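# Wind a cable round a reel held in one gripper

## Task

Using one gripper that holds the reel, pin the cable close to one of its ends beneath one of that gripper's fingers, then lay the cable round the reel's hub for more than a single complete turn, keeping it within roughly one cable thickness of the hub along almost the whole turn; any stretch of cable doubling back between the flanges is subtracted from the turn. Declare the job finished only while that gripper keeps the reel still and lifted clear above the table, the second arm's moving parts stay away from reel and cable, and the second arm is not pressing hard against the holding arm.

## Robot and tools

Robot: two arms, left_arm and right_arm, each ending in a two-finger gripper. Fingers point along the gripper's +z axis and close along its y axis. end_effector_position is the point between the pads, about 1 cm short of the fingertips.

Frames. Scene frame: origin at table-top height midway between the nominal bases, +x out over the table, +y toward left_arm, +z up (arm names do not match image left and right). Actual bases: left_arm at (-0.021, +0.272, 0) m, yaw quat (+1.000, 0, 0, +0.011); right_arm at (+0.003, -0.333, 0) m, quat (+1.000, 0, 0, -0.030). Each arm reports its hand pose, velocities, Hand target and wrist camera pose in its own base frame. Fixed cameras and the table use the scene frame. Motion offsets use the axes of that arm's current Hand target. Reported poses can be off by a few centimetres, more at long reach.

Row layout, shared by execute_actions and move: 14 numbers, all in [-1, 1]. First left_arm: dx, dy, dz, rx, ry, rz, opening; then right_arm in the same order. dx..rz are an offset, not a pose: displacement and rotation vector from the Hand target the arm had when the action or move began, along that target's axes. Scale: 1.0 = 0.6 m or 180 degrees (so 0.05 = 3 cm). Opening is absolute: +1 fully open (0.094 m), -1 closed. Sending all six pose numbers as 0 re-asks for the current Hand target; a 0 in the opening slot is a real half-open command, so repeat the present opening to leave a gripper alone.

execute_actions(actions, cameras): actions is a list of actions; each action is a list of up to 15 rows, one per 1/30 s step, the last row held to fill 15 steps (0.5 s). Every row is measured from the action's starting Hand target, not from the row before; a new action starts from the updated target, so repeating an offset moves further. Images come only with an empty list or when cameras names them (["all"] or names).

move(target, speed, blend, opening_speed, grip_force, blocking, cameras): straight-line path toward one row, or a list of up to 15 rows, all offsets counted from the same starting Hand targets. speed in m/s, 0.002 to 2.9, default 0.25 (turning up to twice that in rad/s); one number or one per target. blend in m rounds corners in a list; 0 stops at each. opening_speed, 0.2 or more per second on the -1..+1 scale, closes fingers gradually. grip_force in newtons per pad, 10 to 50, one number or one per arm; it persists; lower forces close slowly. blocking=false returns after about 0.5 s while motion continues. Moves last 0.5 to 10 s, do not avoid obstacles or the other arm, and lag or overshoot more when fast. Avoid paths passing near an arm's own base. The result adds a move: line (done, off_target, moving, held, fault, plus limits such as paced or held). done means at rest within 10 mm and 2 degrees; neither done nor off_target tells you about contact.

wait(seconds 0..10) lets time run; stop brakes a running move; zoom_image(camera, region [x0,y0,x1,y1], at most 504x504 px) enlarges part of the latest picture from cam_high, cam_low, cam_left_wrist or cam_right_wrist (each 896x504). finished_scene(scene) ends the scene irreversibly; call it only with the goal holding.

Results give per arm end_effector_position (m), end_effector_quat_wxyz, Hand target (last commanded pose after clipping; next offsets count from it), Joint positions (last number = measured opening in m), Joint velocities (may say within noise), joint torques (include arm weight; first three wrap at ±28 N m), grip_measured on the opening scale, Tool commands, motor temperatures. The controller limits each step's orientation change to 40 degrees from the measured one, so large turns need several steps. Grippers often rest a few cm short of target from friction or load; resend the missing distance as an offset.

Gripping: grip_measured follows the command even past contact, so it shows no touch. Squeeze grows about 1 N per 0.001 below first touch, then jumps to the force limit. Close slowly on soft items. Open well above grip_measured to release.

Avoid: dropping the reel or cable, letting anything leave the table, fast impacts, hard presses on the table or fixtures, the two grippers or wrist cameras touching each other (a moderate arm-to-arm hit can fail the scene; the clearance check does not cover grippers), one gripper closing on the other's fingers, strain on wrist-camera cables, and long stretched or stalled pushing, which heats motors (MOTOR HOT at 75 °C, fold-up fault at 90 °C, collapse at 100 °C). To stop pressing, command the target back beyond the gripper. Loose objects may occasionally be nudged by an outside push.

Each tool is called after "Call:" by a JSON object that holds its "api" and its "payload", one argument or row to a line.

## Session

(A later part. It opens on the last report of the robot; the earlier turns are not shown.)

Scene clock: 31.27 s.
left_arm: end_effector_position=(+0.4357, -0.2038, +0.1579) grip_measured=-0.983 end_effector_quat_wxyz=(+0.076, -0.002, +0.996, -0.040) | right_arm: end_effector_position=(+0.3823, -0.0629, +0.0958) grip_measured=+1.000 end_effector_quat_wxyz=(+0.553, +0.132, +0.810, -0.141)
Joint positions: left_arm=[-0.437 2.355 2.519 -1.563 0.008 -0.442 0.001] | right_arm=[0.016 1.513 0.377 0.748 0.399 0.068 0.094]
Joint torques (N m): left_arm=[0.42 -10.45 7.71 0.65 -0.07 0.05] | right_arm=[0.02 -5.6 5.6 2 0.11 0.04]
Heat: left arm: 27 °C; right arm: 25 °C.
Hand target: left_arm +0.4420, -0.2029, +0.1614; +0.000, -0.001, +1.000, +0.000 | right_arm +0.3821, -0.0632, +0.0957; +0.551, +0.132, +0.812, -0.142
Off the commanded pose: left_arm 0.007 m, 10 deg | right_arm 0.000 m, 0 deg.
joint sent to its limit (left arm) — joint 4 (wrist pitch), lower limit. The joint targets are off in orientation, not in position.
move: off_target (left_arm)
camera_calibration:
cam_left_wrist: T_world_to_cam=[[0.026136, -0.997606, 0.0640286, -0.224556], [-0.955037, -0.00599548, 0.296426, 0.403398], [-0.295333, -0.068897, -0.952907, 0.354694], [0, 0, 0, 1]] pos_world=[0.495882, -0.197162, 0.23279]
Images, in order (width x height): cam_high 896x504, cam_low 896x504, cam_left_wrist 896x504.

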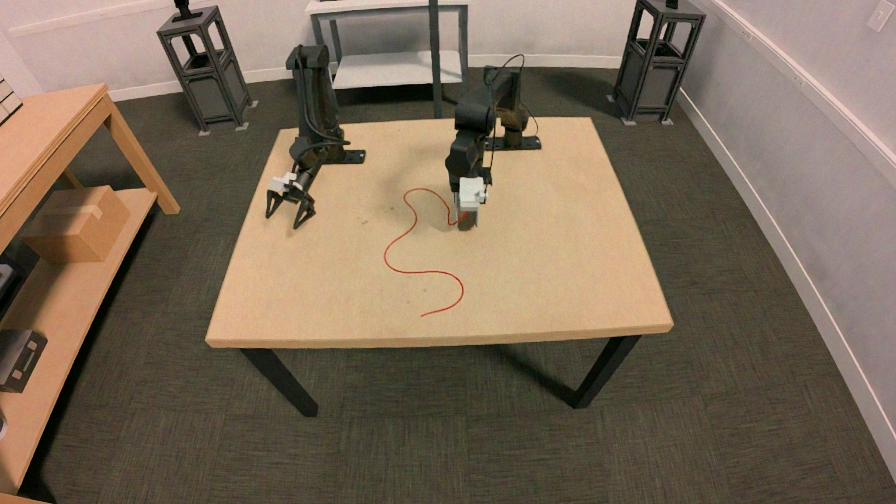

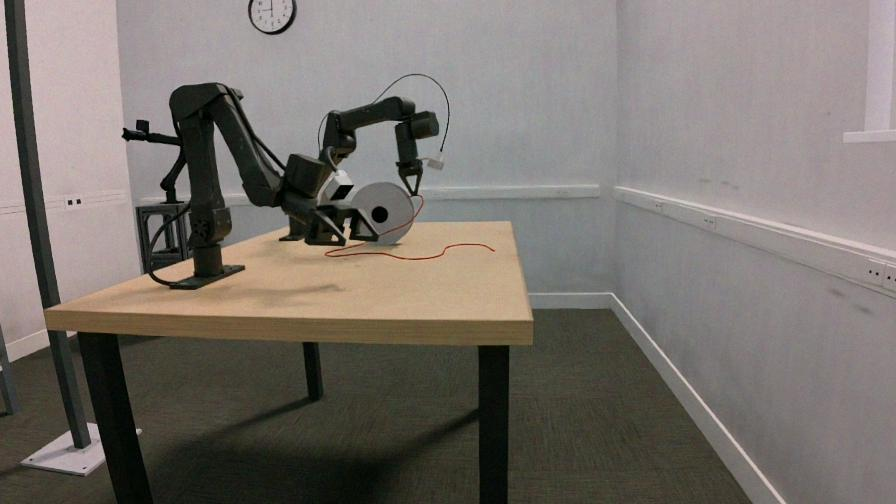

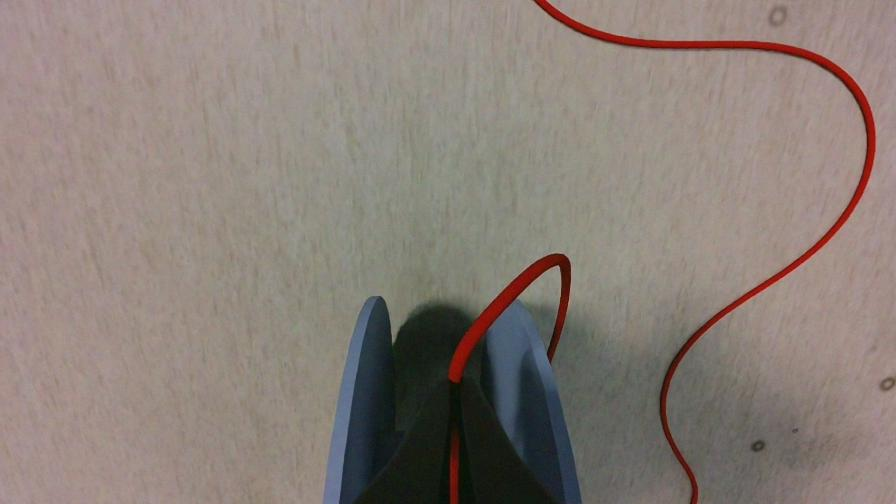

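Call:
{"api": "move", "payload": {
  "target": [
    [0,0,0,0,0,0,-1,-0.264,0.213,-0.46,-0.127,0.208,-0.072,0.15],
    [0.0,-0.025,0,0,0,0,-1,-0.154,0.65,-0.477,-0.127,0.208,-0.072,0.15]
  ],
  "blend": [0.04,0],
  "speed": 0.2,
  "cameras": ["all"]
}}

Call:
{"api": "zoom_image", "payload": {
  "camera": "cam_low",
  "region": [300, 60, 460, 260]
}}

Scene clock: 37.73 s.
left_arm: end_effector_position=(+0.4380, -0.2115, +0.1597) grip_measured=-0.983 end_effector_quat_wxyz=(+0.083, +0.000, +0.996, -0.044) | right_arm: end_effector_position=(+0.3027, +0.3695, +0.2596) grip_measured=+0.151 end_effector_quat_wxyz=(+0.273, -0.045, +0.960, +0.043)
Joint positions: left_arm=[-0.449 2.37 2.551 -1.563 0.008 -0.449 0.001] | right_arm=[1.03 2.189 2.553 -1.534 0.401 0.854 0.054]
Joint torques (N m): left_arm=[0.08 -11.29 5.26 0.69 0.01 -0.03] | right_arm=[-0.29 -12.81 5.42 1 0.29 0.02]
Heat: left arm: 28 °C; right arm: 26 °C.
Hand target: left_arm +0.4380, -0.2113, +0.1597; +0.083, +0.000, +0.996, -0.044 (not the last commanded pose) | right_arm +0.3029, +0.3639, +0.2640; +0.275, -0.043, +0.960, +0.040 (not the last commanded pose)
Off the commanded pose: left_arm 0.008 m, 11 deg | right_arm 0.034 m, 5 deg.
move: held (left_arm, right_arm; a check stopped the path); path passed 1 of 2 targets; limits=held
pose unreachable (left arm): on one or more control steps of this call, first in action 0 (counted from 0), this arm could not follow its commanded pose, so it was not sent that pose on those steps. It may still have moved: this result reports where it is.
cause: moving toward the commanded pose would bring a part of the arm too close to another arm (this arm's forearm (the part past joint 3) and the right arm's wrist (the part past joint 4), along the way the arms are being sent, or toward where that arm still pushes).
pose unreachable (right arm): on one or more control steps of this call, first in action 0 (counted from 0), this arm could not follow its commanded pose, so it was not sent that pose on those steps. It may still have moved: this result reports where it is.
cause: moving toward the commanded pose would bring a part of the arm too close to another arm (this arm's wrist (the part past joint 4) and the left arm's forearm (the part past joint 3), 11 mm apart when this arm was first held).
camera_calibration:
cam_left_wrist: T_world_to_cam=[[0.0204396, -0.997128, 0.0729289, -0.231199], [-0.959371, 0.000970239, 0.282147, 0.410675], [-0.281407, -0.0757328, -0.956595, 0.349561], [0, 0, 0, 1]] pos_world=[0.497084, -0.20446, 0.235379]
cam_right_wrist: T_world_to_cam=[[0.100501, -0.992326, -0.0720255, 0.358684], [-0.985385, -0.0892683, -0.145075, 0.406303], [0.137533, 0.0855531, -0.986796, 0.276291], [0, 0, 0, 1]] pos_world=[0.326317, 0.368564, 0.357422]

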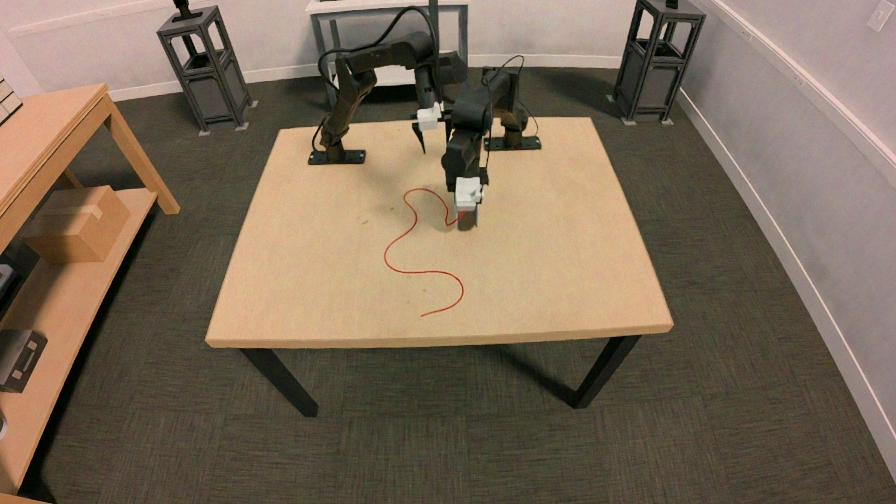

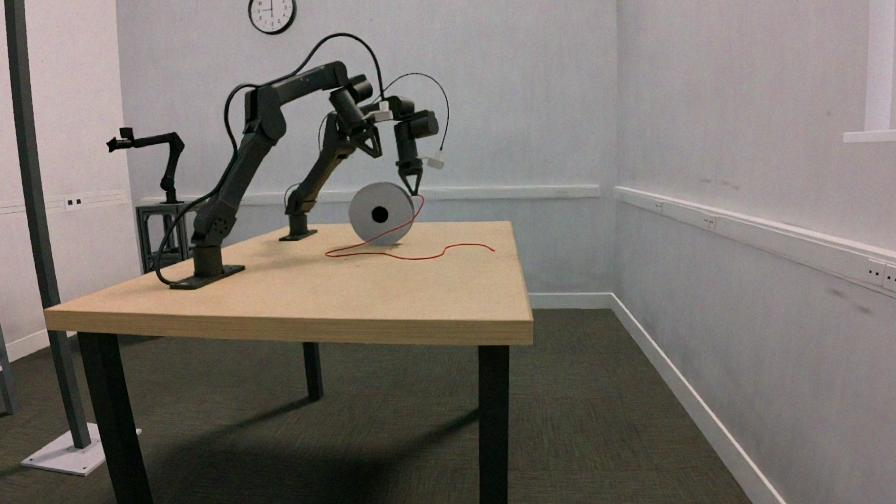

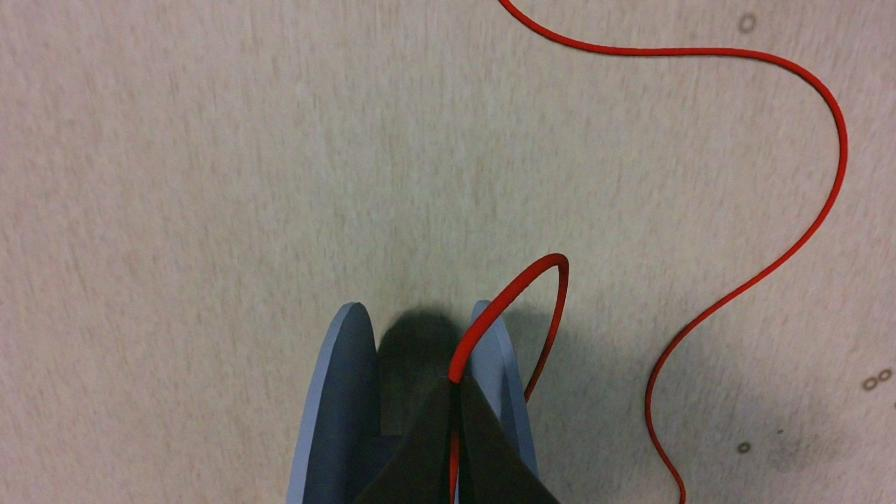

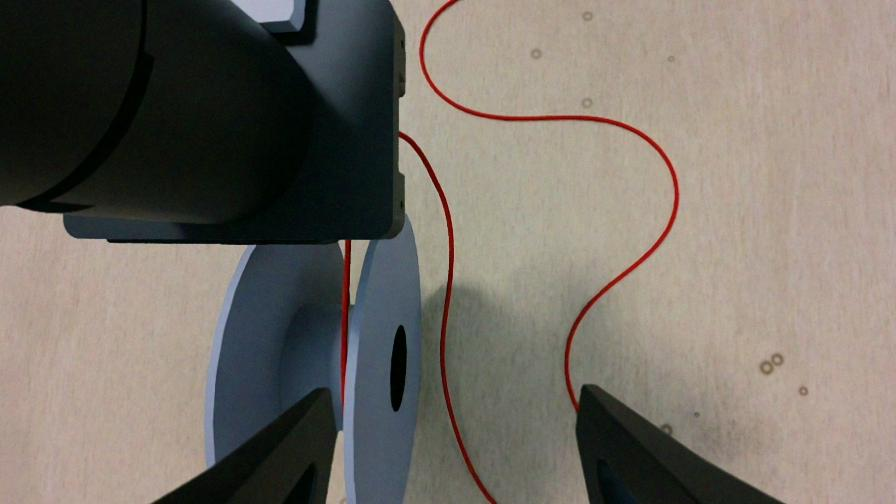

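Scaled by 2.520 from the camera's 896x504 image, which has a finer 1280x720 frame.

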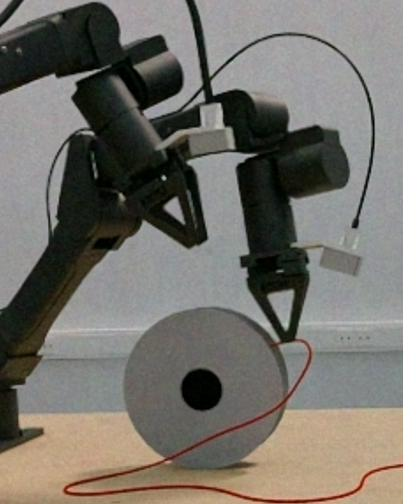

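Call:
{"api": "move", "payload": {
  "target": [-0.025,0,0,0.471,0.041,-0.041,-1,0,0,0,0,0,0,0.15],
  "speed": 0.25,
  "cameras": ["all"]
}}

Call:
{"api": "zoom_image", "payload": {
  "camera": "cam_low",
  "region": [300, 60, 460, 260]
}}

Call:
{"api": "zoom_image", "payload": {
  "camera": "cam_high",
  "region": [380, 90, 540, 260]
}}

Scene clock: 44.67 s.
left_arm: end_effector_position=(+0.4562, -0.2136, +0.1430) grip_measured=-0.983 end_effector_quat_wxyz=(-0.027, -0.004, +0.722, -0.691) | right_arm: end_effector_position=(+0.3027, +0.3695, +0.2596) grip_measured=+0.151 end_effector_quat_wxyz=(+0.273, -0.045, +0.960, +0.043)
Joint positions: left_arm=[-0.074 2.282 1.564 -0.113 1.512 -0.786 0.001] | right_arm=[1.03 2.189 2.553 -1.534 0.401 0.854 0.054]
Joint torques (N m): left_arm=[0.42 -14.42 4.64 1.26 0.53 -0.02] | right_arm=[-0.24 -12.74 5.11 1 0.28 0.03]
Heat: left arm: 29 °C; right arm: 26 °C.
Hand target: left_arm +0.4527, -0.2113, +0.1622; +0.000, +0.000, +0.707, -0.708 | right_arm +0.3029, +0.3639, +0.2640; +0.275, -0.043, +0.960, +0.040
Off the commanded pose: left_arm 0.020 m, 4 deg | right_arm 0.007 m, 0 deg.
move: off_target (left_arm)
camera_calibration:
cam_left_wrist: T_world_to_cam=[[0.0675615, -0.0654775, 0.995564, -0.186889], [-0.881275, 0.463894, 0.0903155, 0.523554], [-0.46775, -0.883468, -0.0263623, 0.118117], [0, 0, 0, 1]] pos_world=[0.529271, -0.150758, 0.141888]
cam_right_wrist: T_world_to_cam=[[0.100501, -0.992326, -0.0720255, 0.358684], [-0.985385, -0.0892683, -0.145075, 0.406303], [0.137533, 0.0855531, -0.986796, 0.276291], [0, 0, 0, 1]] pos_world=[0.326317, 0.368564, 0.357422]

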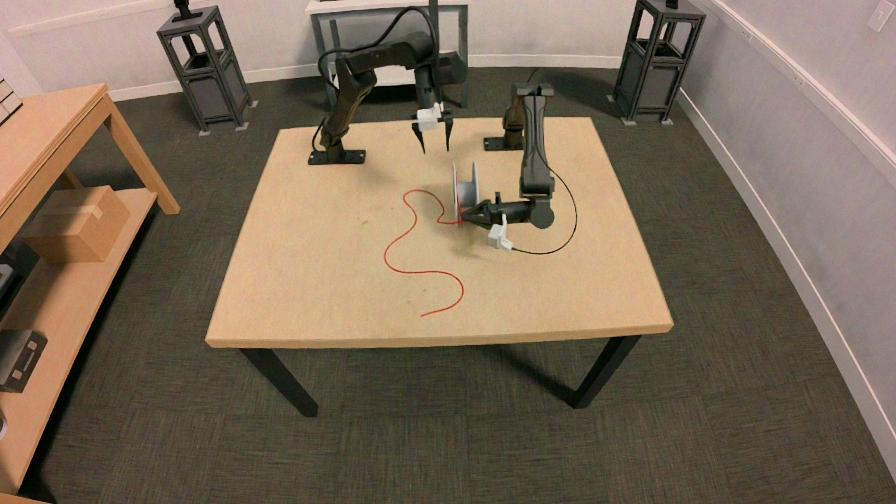

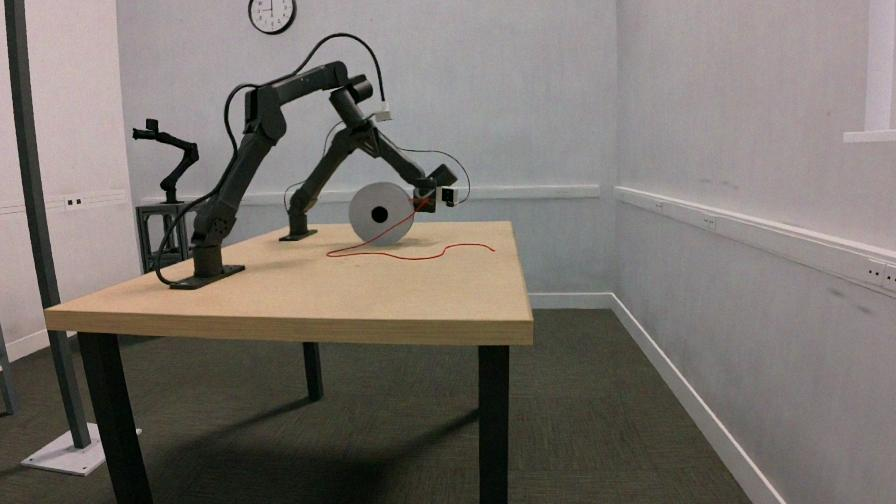

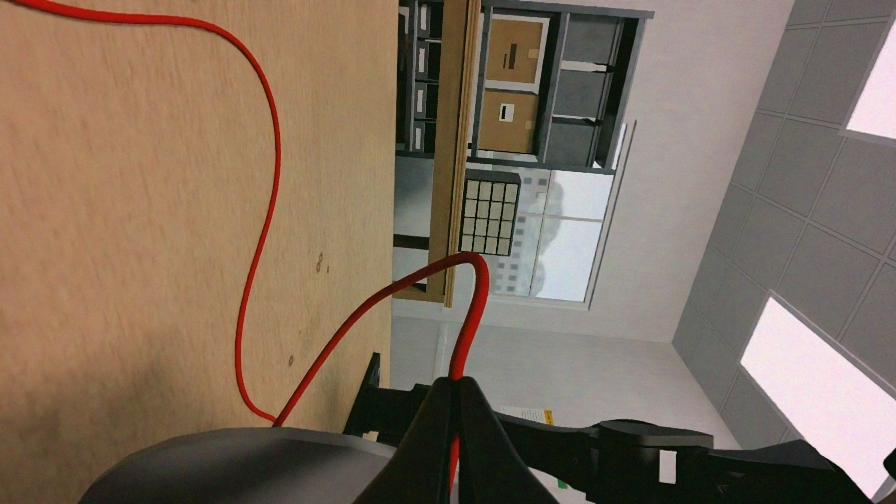

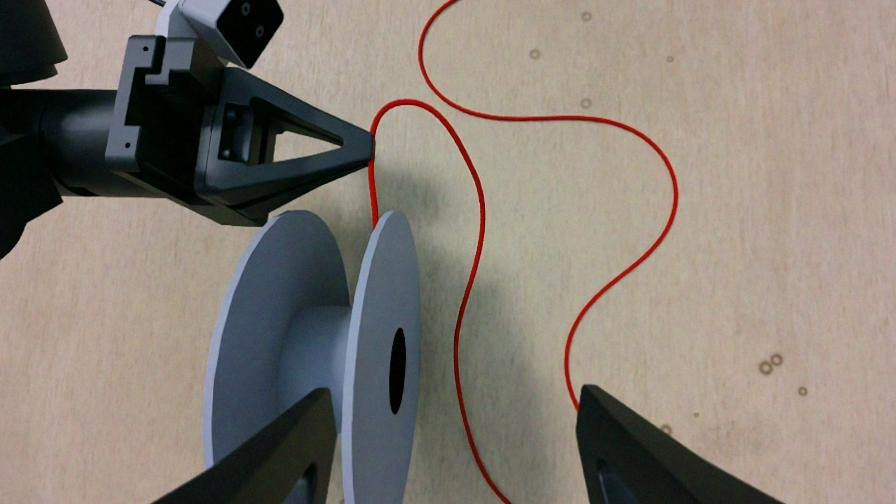

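Scaled by 2.520 from the camera's 896x504 image, which has a finer 1280x720 frame.

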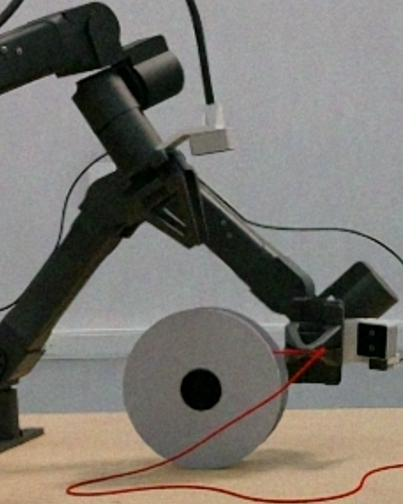

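Scaled by 2.965 from the camera's 896x504 image, which has a finer 1280x720 frame.

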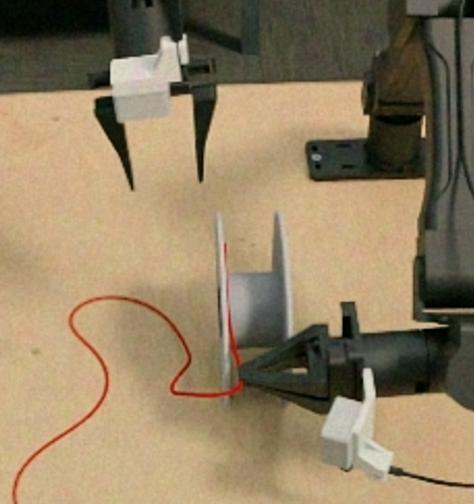

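Call:
{"api": "move", "payload": {
  "target": [0,0,0,0,0,0,-1,0.094,0.0915,0.059,0.03,0,0,-0.06],
  "speed": 0.1,
  "cameras": ["cam_right_wrist","cam_high","cam_low"]
}}

Call:
{"api": "zoom_image", "payload": {
  "camera": "cam_high",
  "region": [380, 90, 540, 260]
}}

Call:
{"api": "zoom_image", "payload": {
  "camera": "cam_low",
  "region": [300, 90, 460, 260]
}}

Scene clock: 48.00 s.
left_arm: end_effector_position=(+0.4563, -0.2136, +0.1430) grip_measured=-0.983 end_effector_quat_wxyz=(-0.027, -0.003, +0.722, -0.691) | right_arm: end_effector_position=(+0.2654, +0.4199, +0.2122) grip_measured=-0.058 end_effector_quat_wxyz=(+0.279, -0.038, +0.959, +0.018)
Joint positions: left_arm=[-0.074 2.282 1.564 -0.112 1.512 -0.786 0.001] | right_arm=[1.178 2.331 2.594 -1.538 0.492 1.024 0.044]
Joint torques (N m): left_arm=[0.27 -14.27 4.97 1.16 0.57 0.11] | right_arm=[0.08 -11.17 7.02 0.72 0.47 0.13]
Motor temperatures (°C): left_arm=[20 31 22 21 20 19 20] | right_arm=[22 25 26 24 22 18 21]
Heat: left arm: 31 °C; right arm: 26 °C.
Hand target: left_arm +0.4525, -0.2112, +0.1617; -0.013, +0.014, +0.718, -0.696 (not the last commanded pose) | right_arm +0.2681, +0.4186, +0.2072; +0.277, -0.030, +0.960, -0.005
Off the commanded pose: left_arm 0.020 m, 4 deg | right_arm 0.006 m, 3 deg.
joint sent to its limit (right arm) — joint 4 (wrist pitch), lower limit. The joint targets still meet the commanded pose.
move: off_target (left_arm, right_arm)
camera_calibration:
cam_right_wrist: T_world_to_cam=[[0.0731472, -0.996926, -0.0280686, 0.408949], [-0.985362, -0.0678962, -0.156368, 0.360503], [0.153982, 0.0390956, -0.9873, 0.245625], [0, 0, 0, 1]] pos_world=[0.287491, 0.422566, 0.310355]
Images, in order (width x height): cam_high 896x504, cam_low 896x504, cam_right_wrist 896x504.

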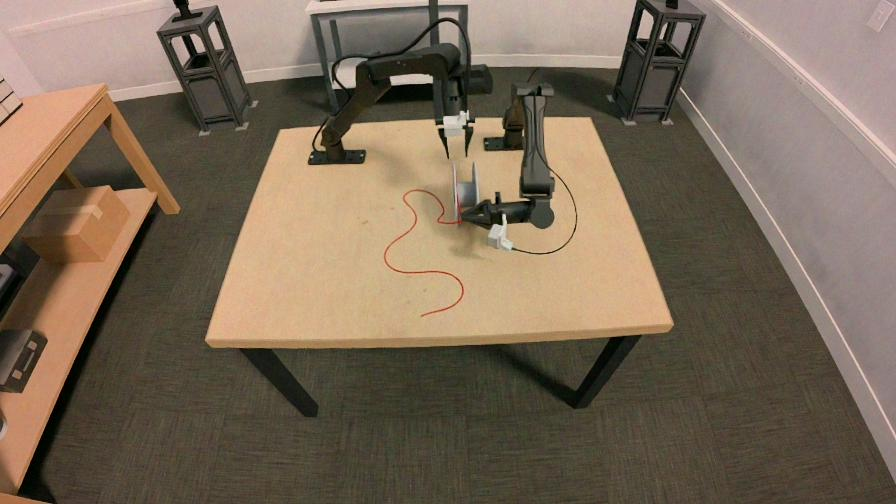

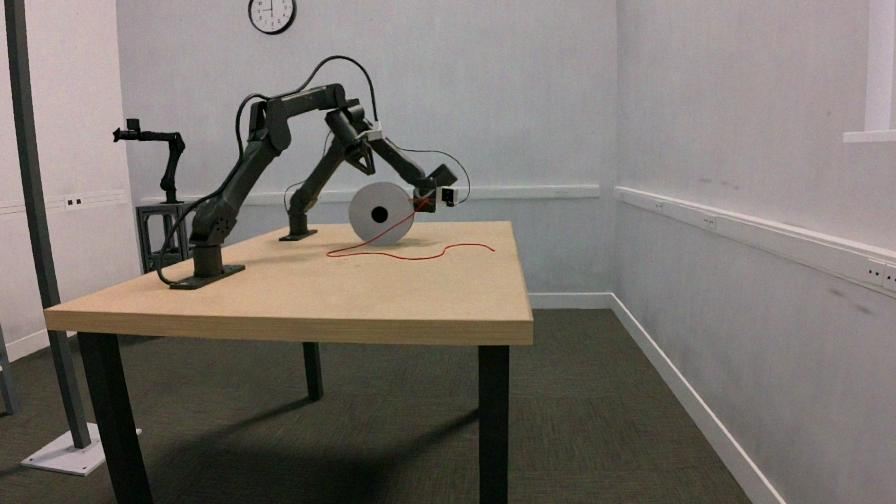

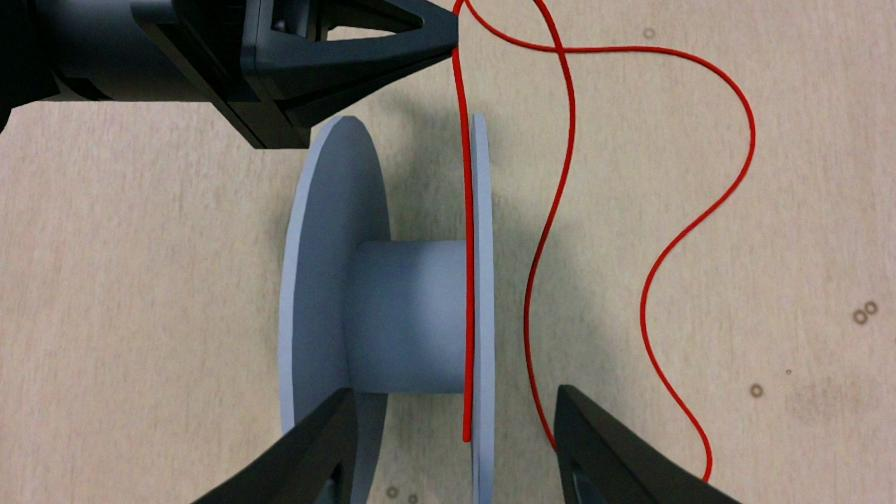

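Scaled by 2.965 from the camera's 896x504 image, which has a finer 1280x720 frame.

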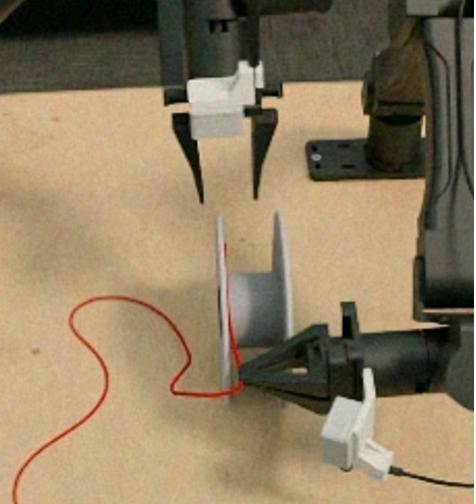

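Scaled by 2.965 from the camera's 896x504 image, which has a finer 1280x720 frame.

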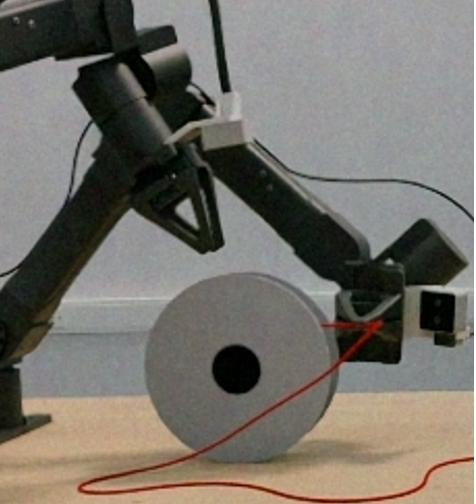

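Call:
{"api": "move", "payload": {
  "target": [0,-0.045,0,0,0,0,-1,0,-0.006,0.06,0,0,0,-0.06],
  "speed": 0.06,
  "cameras": ["cam_right_wrist","cam_low"]
}}

Call:
{"api": "zoom_image", "payload": {
  "camera": "cam_low",
  "region": [320, 110, 440, 250]
}}

Scene clock: 50.43 s.
left_arm: end_effector_position=(+0.4539, -0.2134, +0.1643) grip_measured=-0.983 end_effector_quat_wxyz=(-0.028, -0.005, +0.722, -0.692) | right_arm: end_effector_position=(+0.2857, +0.4167, +0.1770) grip_measured=-0.058 end_effector_quat_wxyz=(+0.274, -0.028, +0.961, -0.002)
Joint positions: left_arm=[-0.074 2.233 1.564 -0.124 1.512 -0.827 0.001] | right_arm=[1.137 2.331 2.448 -1.423 0.493 1.012 0.044]
Joint torques (N m): left_arm=[0.08 -14.22 6.65 1.09 0.53 -0.01] | right_arm=[-0.16 -13.87 4.78 0.94 0.35 -0.03]
Heat: left arm: 33 °C; right arm: 26 °C.
Hand target: left_arm +0.4525, -0.2121, +0.1886; -0.013, +0.014, +0.718, -0.696 | right_arm +0.2875, +0.4153, +0.1768; +0.277, -0.030, +0.960, -0.005
Off the commanded pose: left_arm 0.024 m, 3 deg | right_arm 0.002 m, 1 deg.
move: off_target (left_arm)
camera_calibration:
cam_right_wrist: T_world_to_cam=[[0.043306, -0.999047, 0.0054765, 0.406746], [-0.988721, -0.0436437, -0.14327, 0.36336], [0.143373, 0.000789731, -0.989668, 0.227252], [0, 0, 0, 1]] pos_world=[0.309066, 0.422037, 0.274735]
Images, in order (width x height): cam_low 896x504, cam_right_wrist 896x504.

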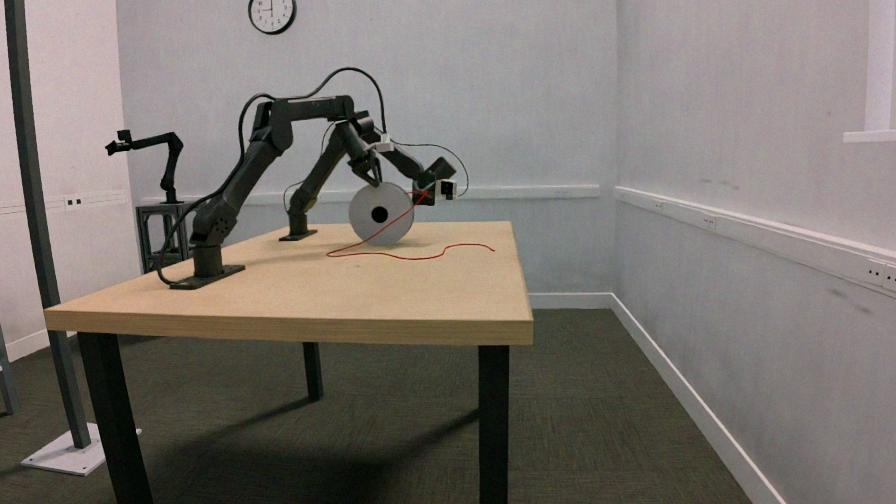

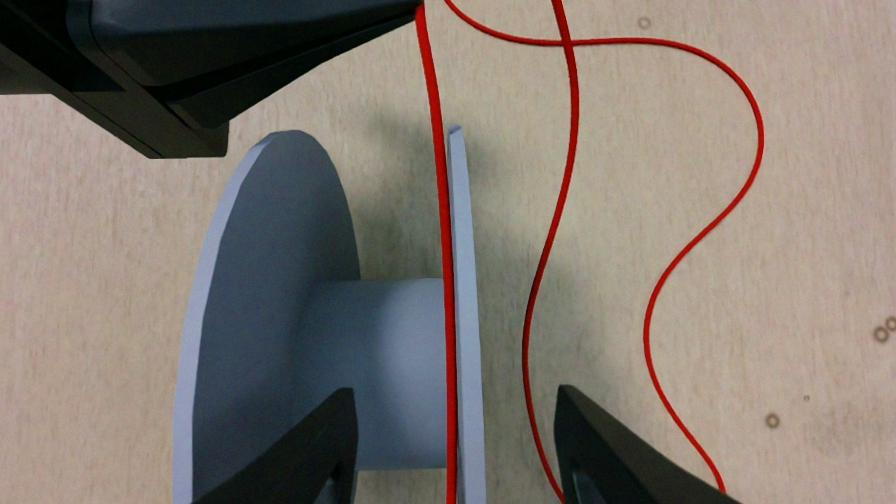

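Scaled by 3.600 from the camera's 896x504 image, which has a finer 1280x720 frame.

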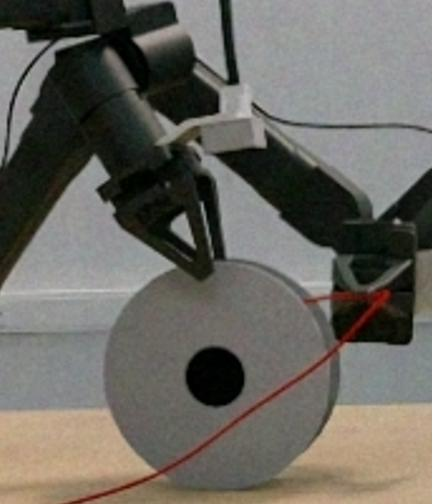

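Call:
{"api": "move", "payload": {
  "target": [0,0,0,0,0,0,-1,0,0,0.055,0,0,0,-0.06],
  "speed": 0.06,
  "cameras": ["cam_right_wrist","cam_low","cam_high"]
}}

Call:
{"api": "zoom_image", "payload": {
  "camera": "cam_low",
  "region": [320, 110, 440, 250]
}}

Call:
{"api": "zoom_image", "payload": {
  "camera": "cam_high",
  "region": [400, 110, 520, 240]
}}

Scene clock: 52.47 s.
left_arm: end_effector_position=(+0.4539, -0.2134, +0.1643) grip_measured=-0.983 end_effector_quat_wxyz=(-0.028, -0.006, +0.722, -0.692) | right_arm: end_effector_position=(+0.3034, +0.4174, +0.1433) grip_measured=-0.058 end_effector_quat_wxyz=(+0.271, -0.030, +0.962, -0.008)
Joint positions: left_arm=[-0.074 2.233 1.564 -0.124 1.512 -0.828 0.001] | right_arm=[1.104 2.331 2.31 -1.28 0.485 0.974 0.044]
Joint torques (N m): left_arm=[0.24 -14.12 6.69 1.1 0.53 -0.01] | right_arm=[-0.14 -15.21 5.08 1 0.33 -0.04]
Heat: left arm: 34 °C; right arm: 26 °C.
Hand target: left_arm +0.4525, -0.2121, +0.1886; -0.013, +0.014, +0.718, -0.696 | right_arm +0.3050, +0.4157, +0.1489; +0.277, -0.030, +0.960, -0.005
Off the commanded pose: left_arm 0.024 m, 3 deg | right_arm 0.006 m, 1 deg.
move: off_target (left_arm)
camera_calibration:
cam_right_wrist: T_world_to_cam=[[0.0435861, -0.998901, 0.0172194, 0.405106], [-0.989306, -0.0455559, -0.138555, 0.376364], [0.139187, -0.0109962, -0.990205, 0.197591], [0, 0, 0, 1]] pos_world=[0.32718, 0.423979, 0.240827]
Images, in order (width x height): cam_high 896x504, cam_low 896x504, cam_right_wrist 896x504.

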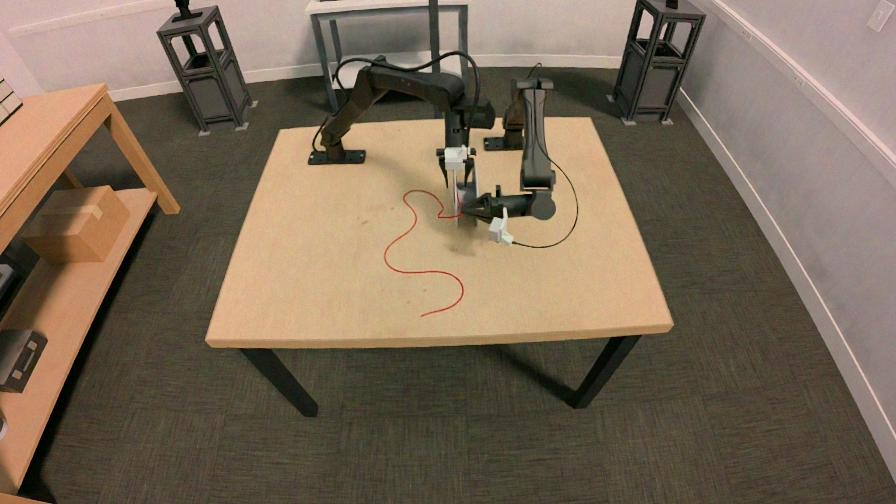

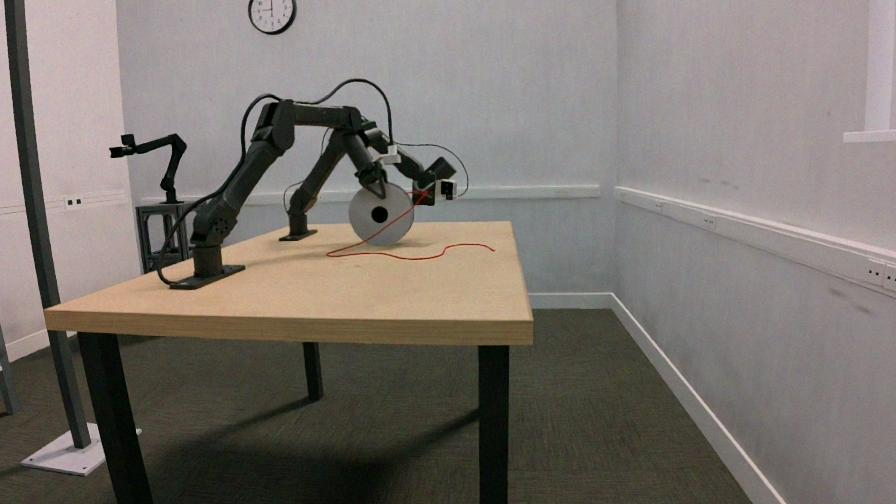

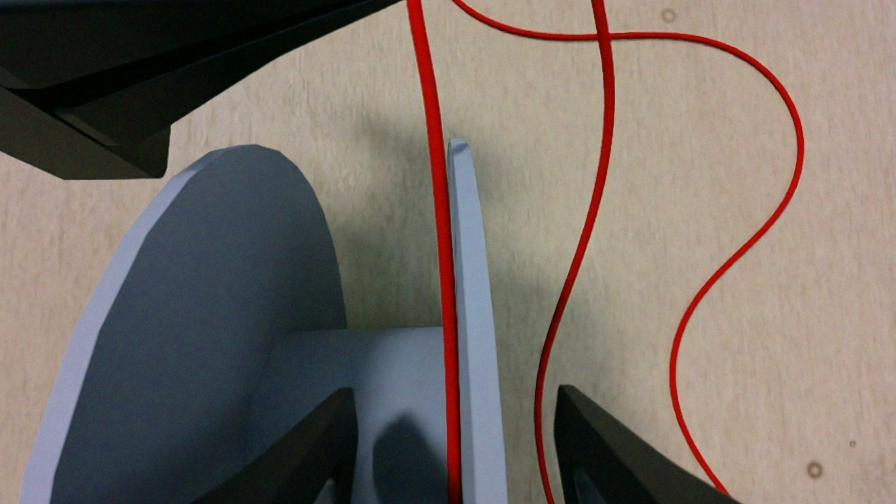

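Scaled by 3.600 from the camera's 896x504 image, which has a finer 1280x720 frame.

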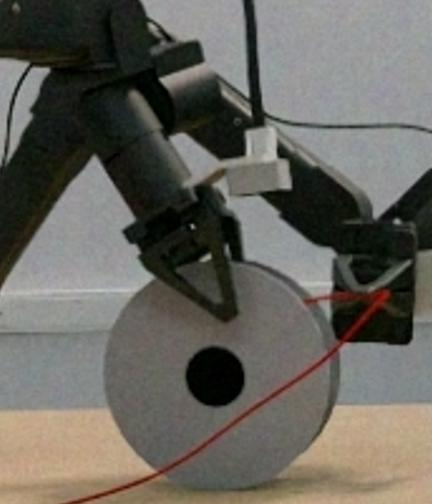

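Scaled by 3.877 from the camera's 896x504 image, which has a finer 1280x720 frame.

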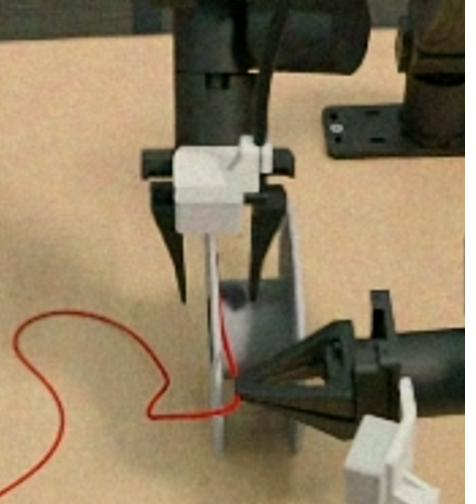

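Call:
{"api": "move", "payload": {
  "target": [0,0,0,0,0,0,-1,-0.0275,0,0.04,0,0,0,-0.06],
  "speed": 0.06,
  "cameras": ["cam_right_wrist","cam_low","cam_high"]
}}

Call:
{"api": "zoom_image", "payload": {
  "camera": "cam_low",
  "region": [320, 110, 440, 250]
}}

Call:
{"api": "zoom_image", "payload": {
  "camera": "cam_high",
  "region": [400, 110, 520, 240]
}}

Scene clock: 58.90 s.
left_arm: end_effector_position=(+0.4539, -0.2134, +0.1643) grip_measured=-0.983 end_effector_quat_wxyz=(-0.028, -0.006, +0.722, -0.692) | right_arm: end_effector_position=(+0.3277, +0.4117, +0.1444) grip_measured=-0.058 end_effector_quat_wxyz=(+0.275, -0.027, +0.961, -0.002)
Joint positions: left_arm=[-0.074 2.233 1.564 -0.124 1.512 -0.828 0.001] | right_arm=[1.053 2.342 2.328 -1.247 0.471 0.921 0.044]
Joint torques (N m): left_arm=[0.36 -14 6.86 1.12 0.53 0.02] | right_arm=[0.09 -11.48 7.92 1.05 0.32 -0.02]
Motor temperatures (°C): left_arm=[20 37 23 21 20 19 20] | right_arm=[22 29 26 23 22 18 21]
Heat: left arm: 37 °C; right arm: 29 °C.
Hand target: left_arm +0.4525, -0.2121, +0.1886; -0.013, +0.014, +0.718, -0.696 | right_arm +0.3317, +0.4168, +0.1374; +0.277, -0.030, +0.960, -0.005
Off the commanded pose: left_arm 0.024 m, 3 deg | right_arm 0.010 m, 0 deg.
move: off_target (left_arm)
camera_calibration:
cam_right_wrist: T_world_to_cam=[[0.0415162, -0.999127, 0.0045561, 0.400903], [-0.988354, -0.0417359, -0.146336, 0.39962], [0.146398, 0.00157228, -0.989224, 0.187601], [0, 0, 0, 1]] pos_world=[0.350857, 0.416936, 0.242231]
Images, in order (width x height): cam_high 896x504, cam_low 896x504, cam_right_wrist 896x504.

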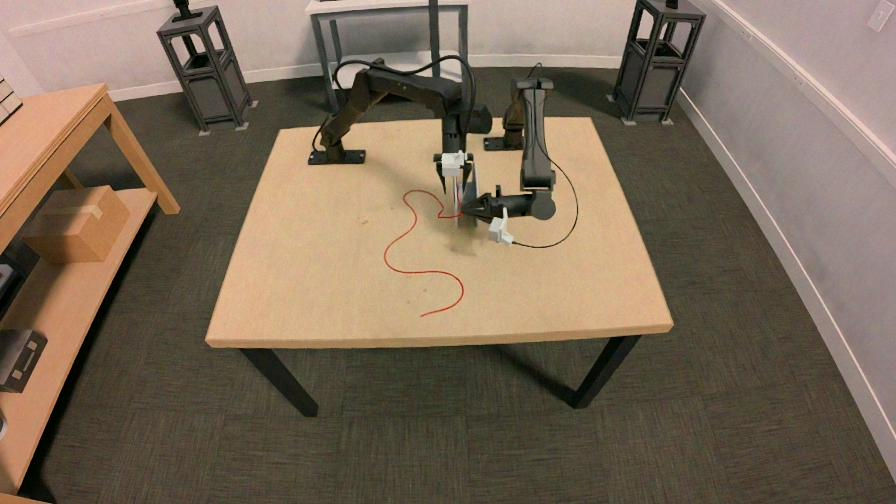

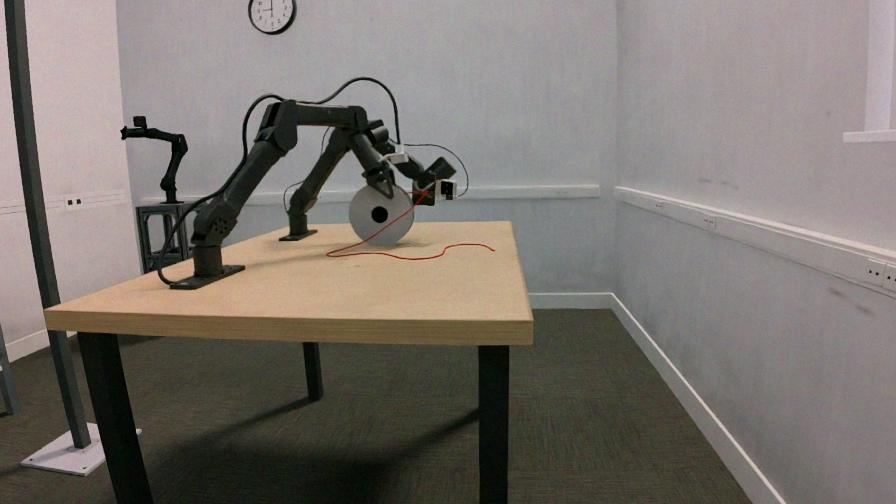

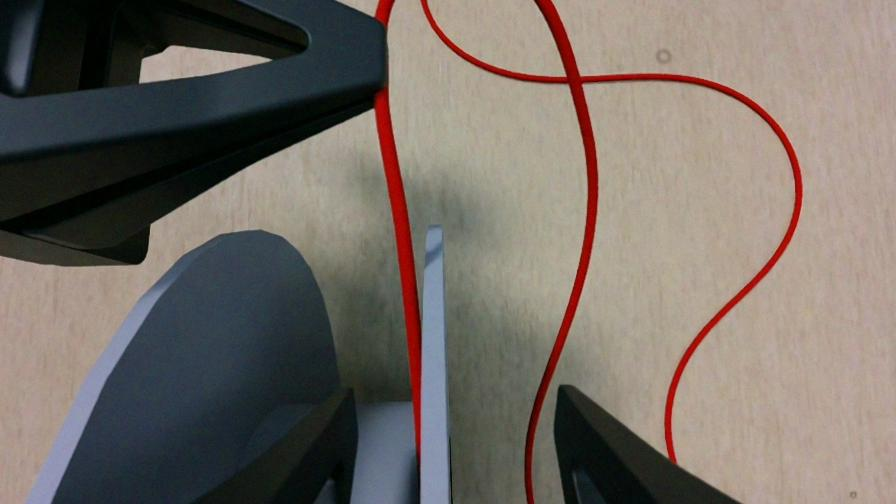

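Scaled by 3.600 from the camera's 896x504 image, which has a finer 1280x720 frame.

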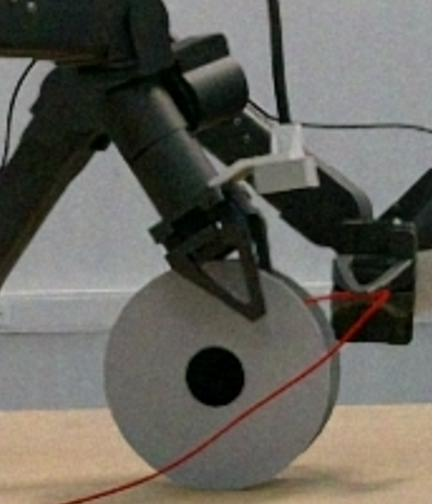

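Scaled by 3.877 from the camera's 896x504 image, which has a finer 1280x720 frame.

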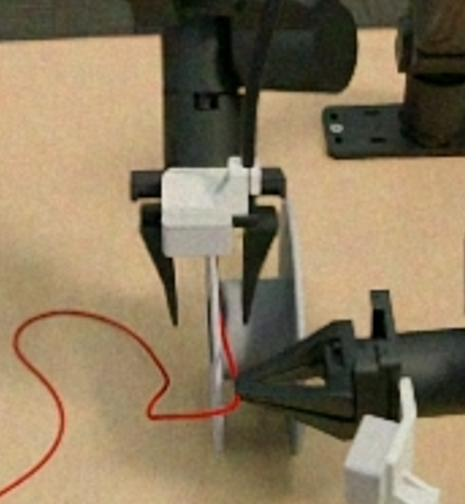

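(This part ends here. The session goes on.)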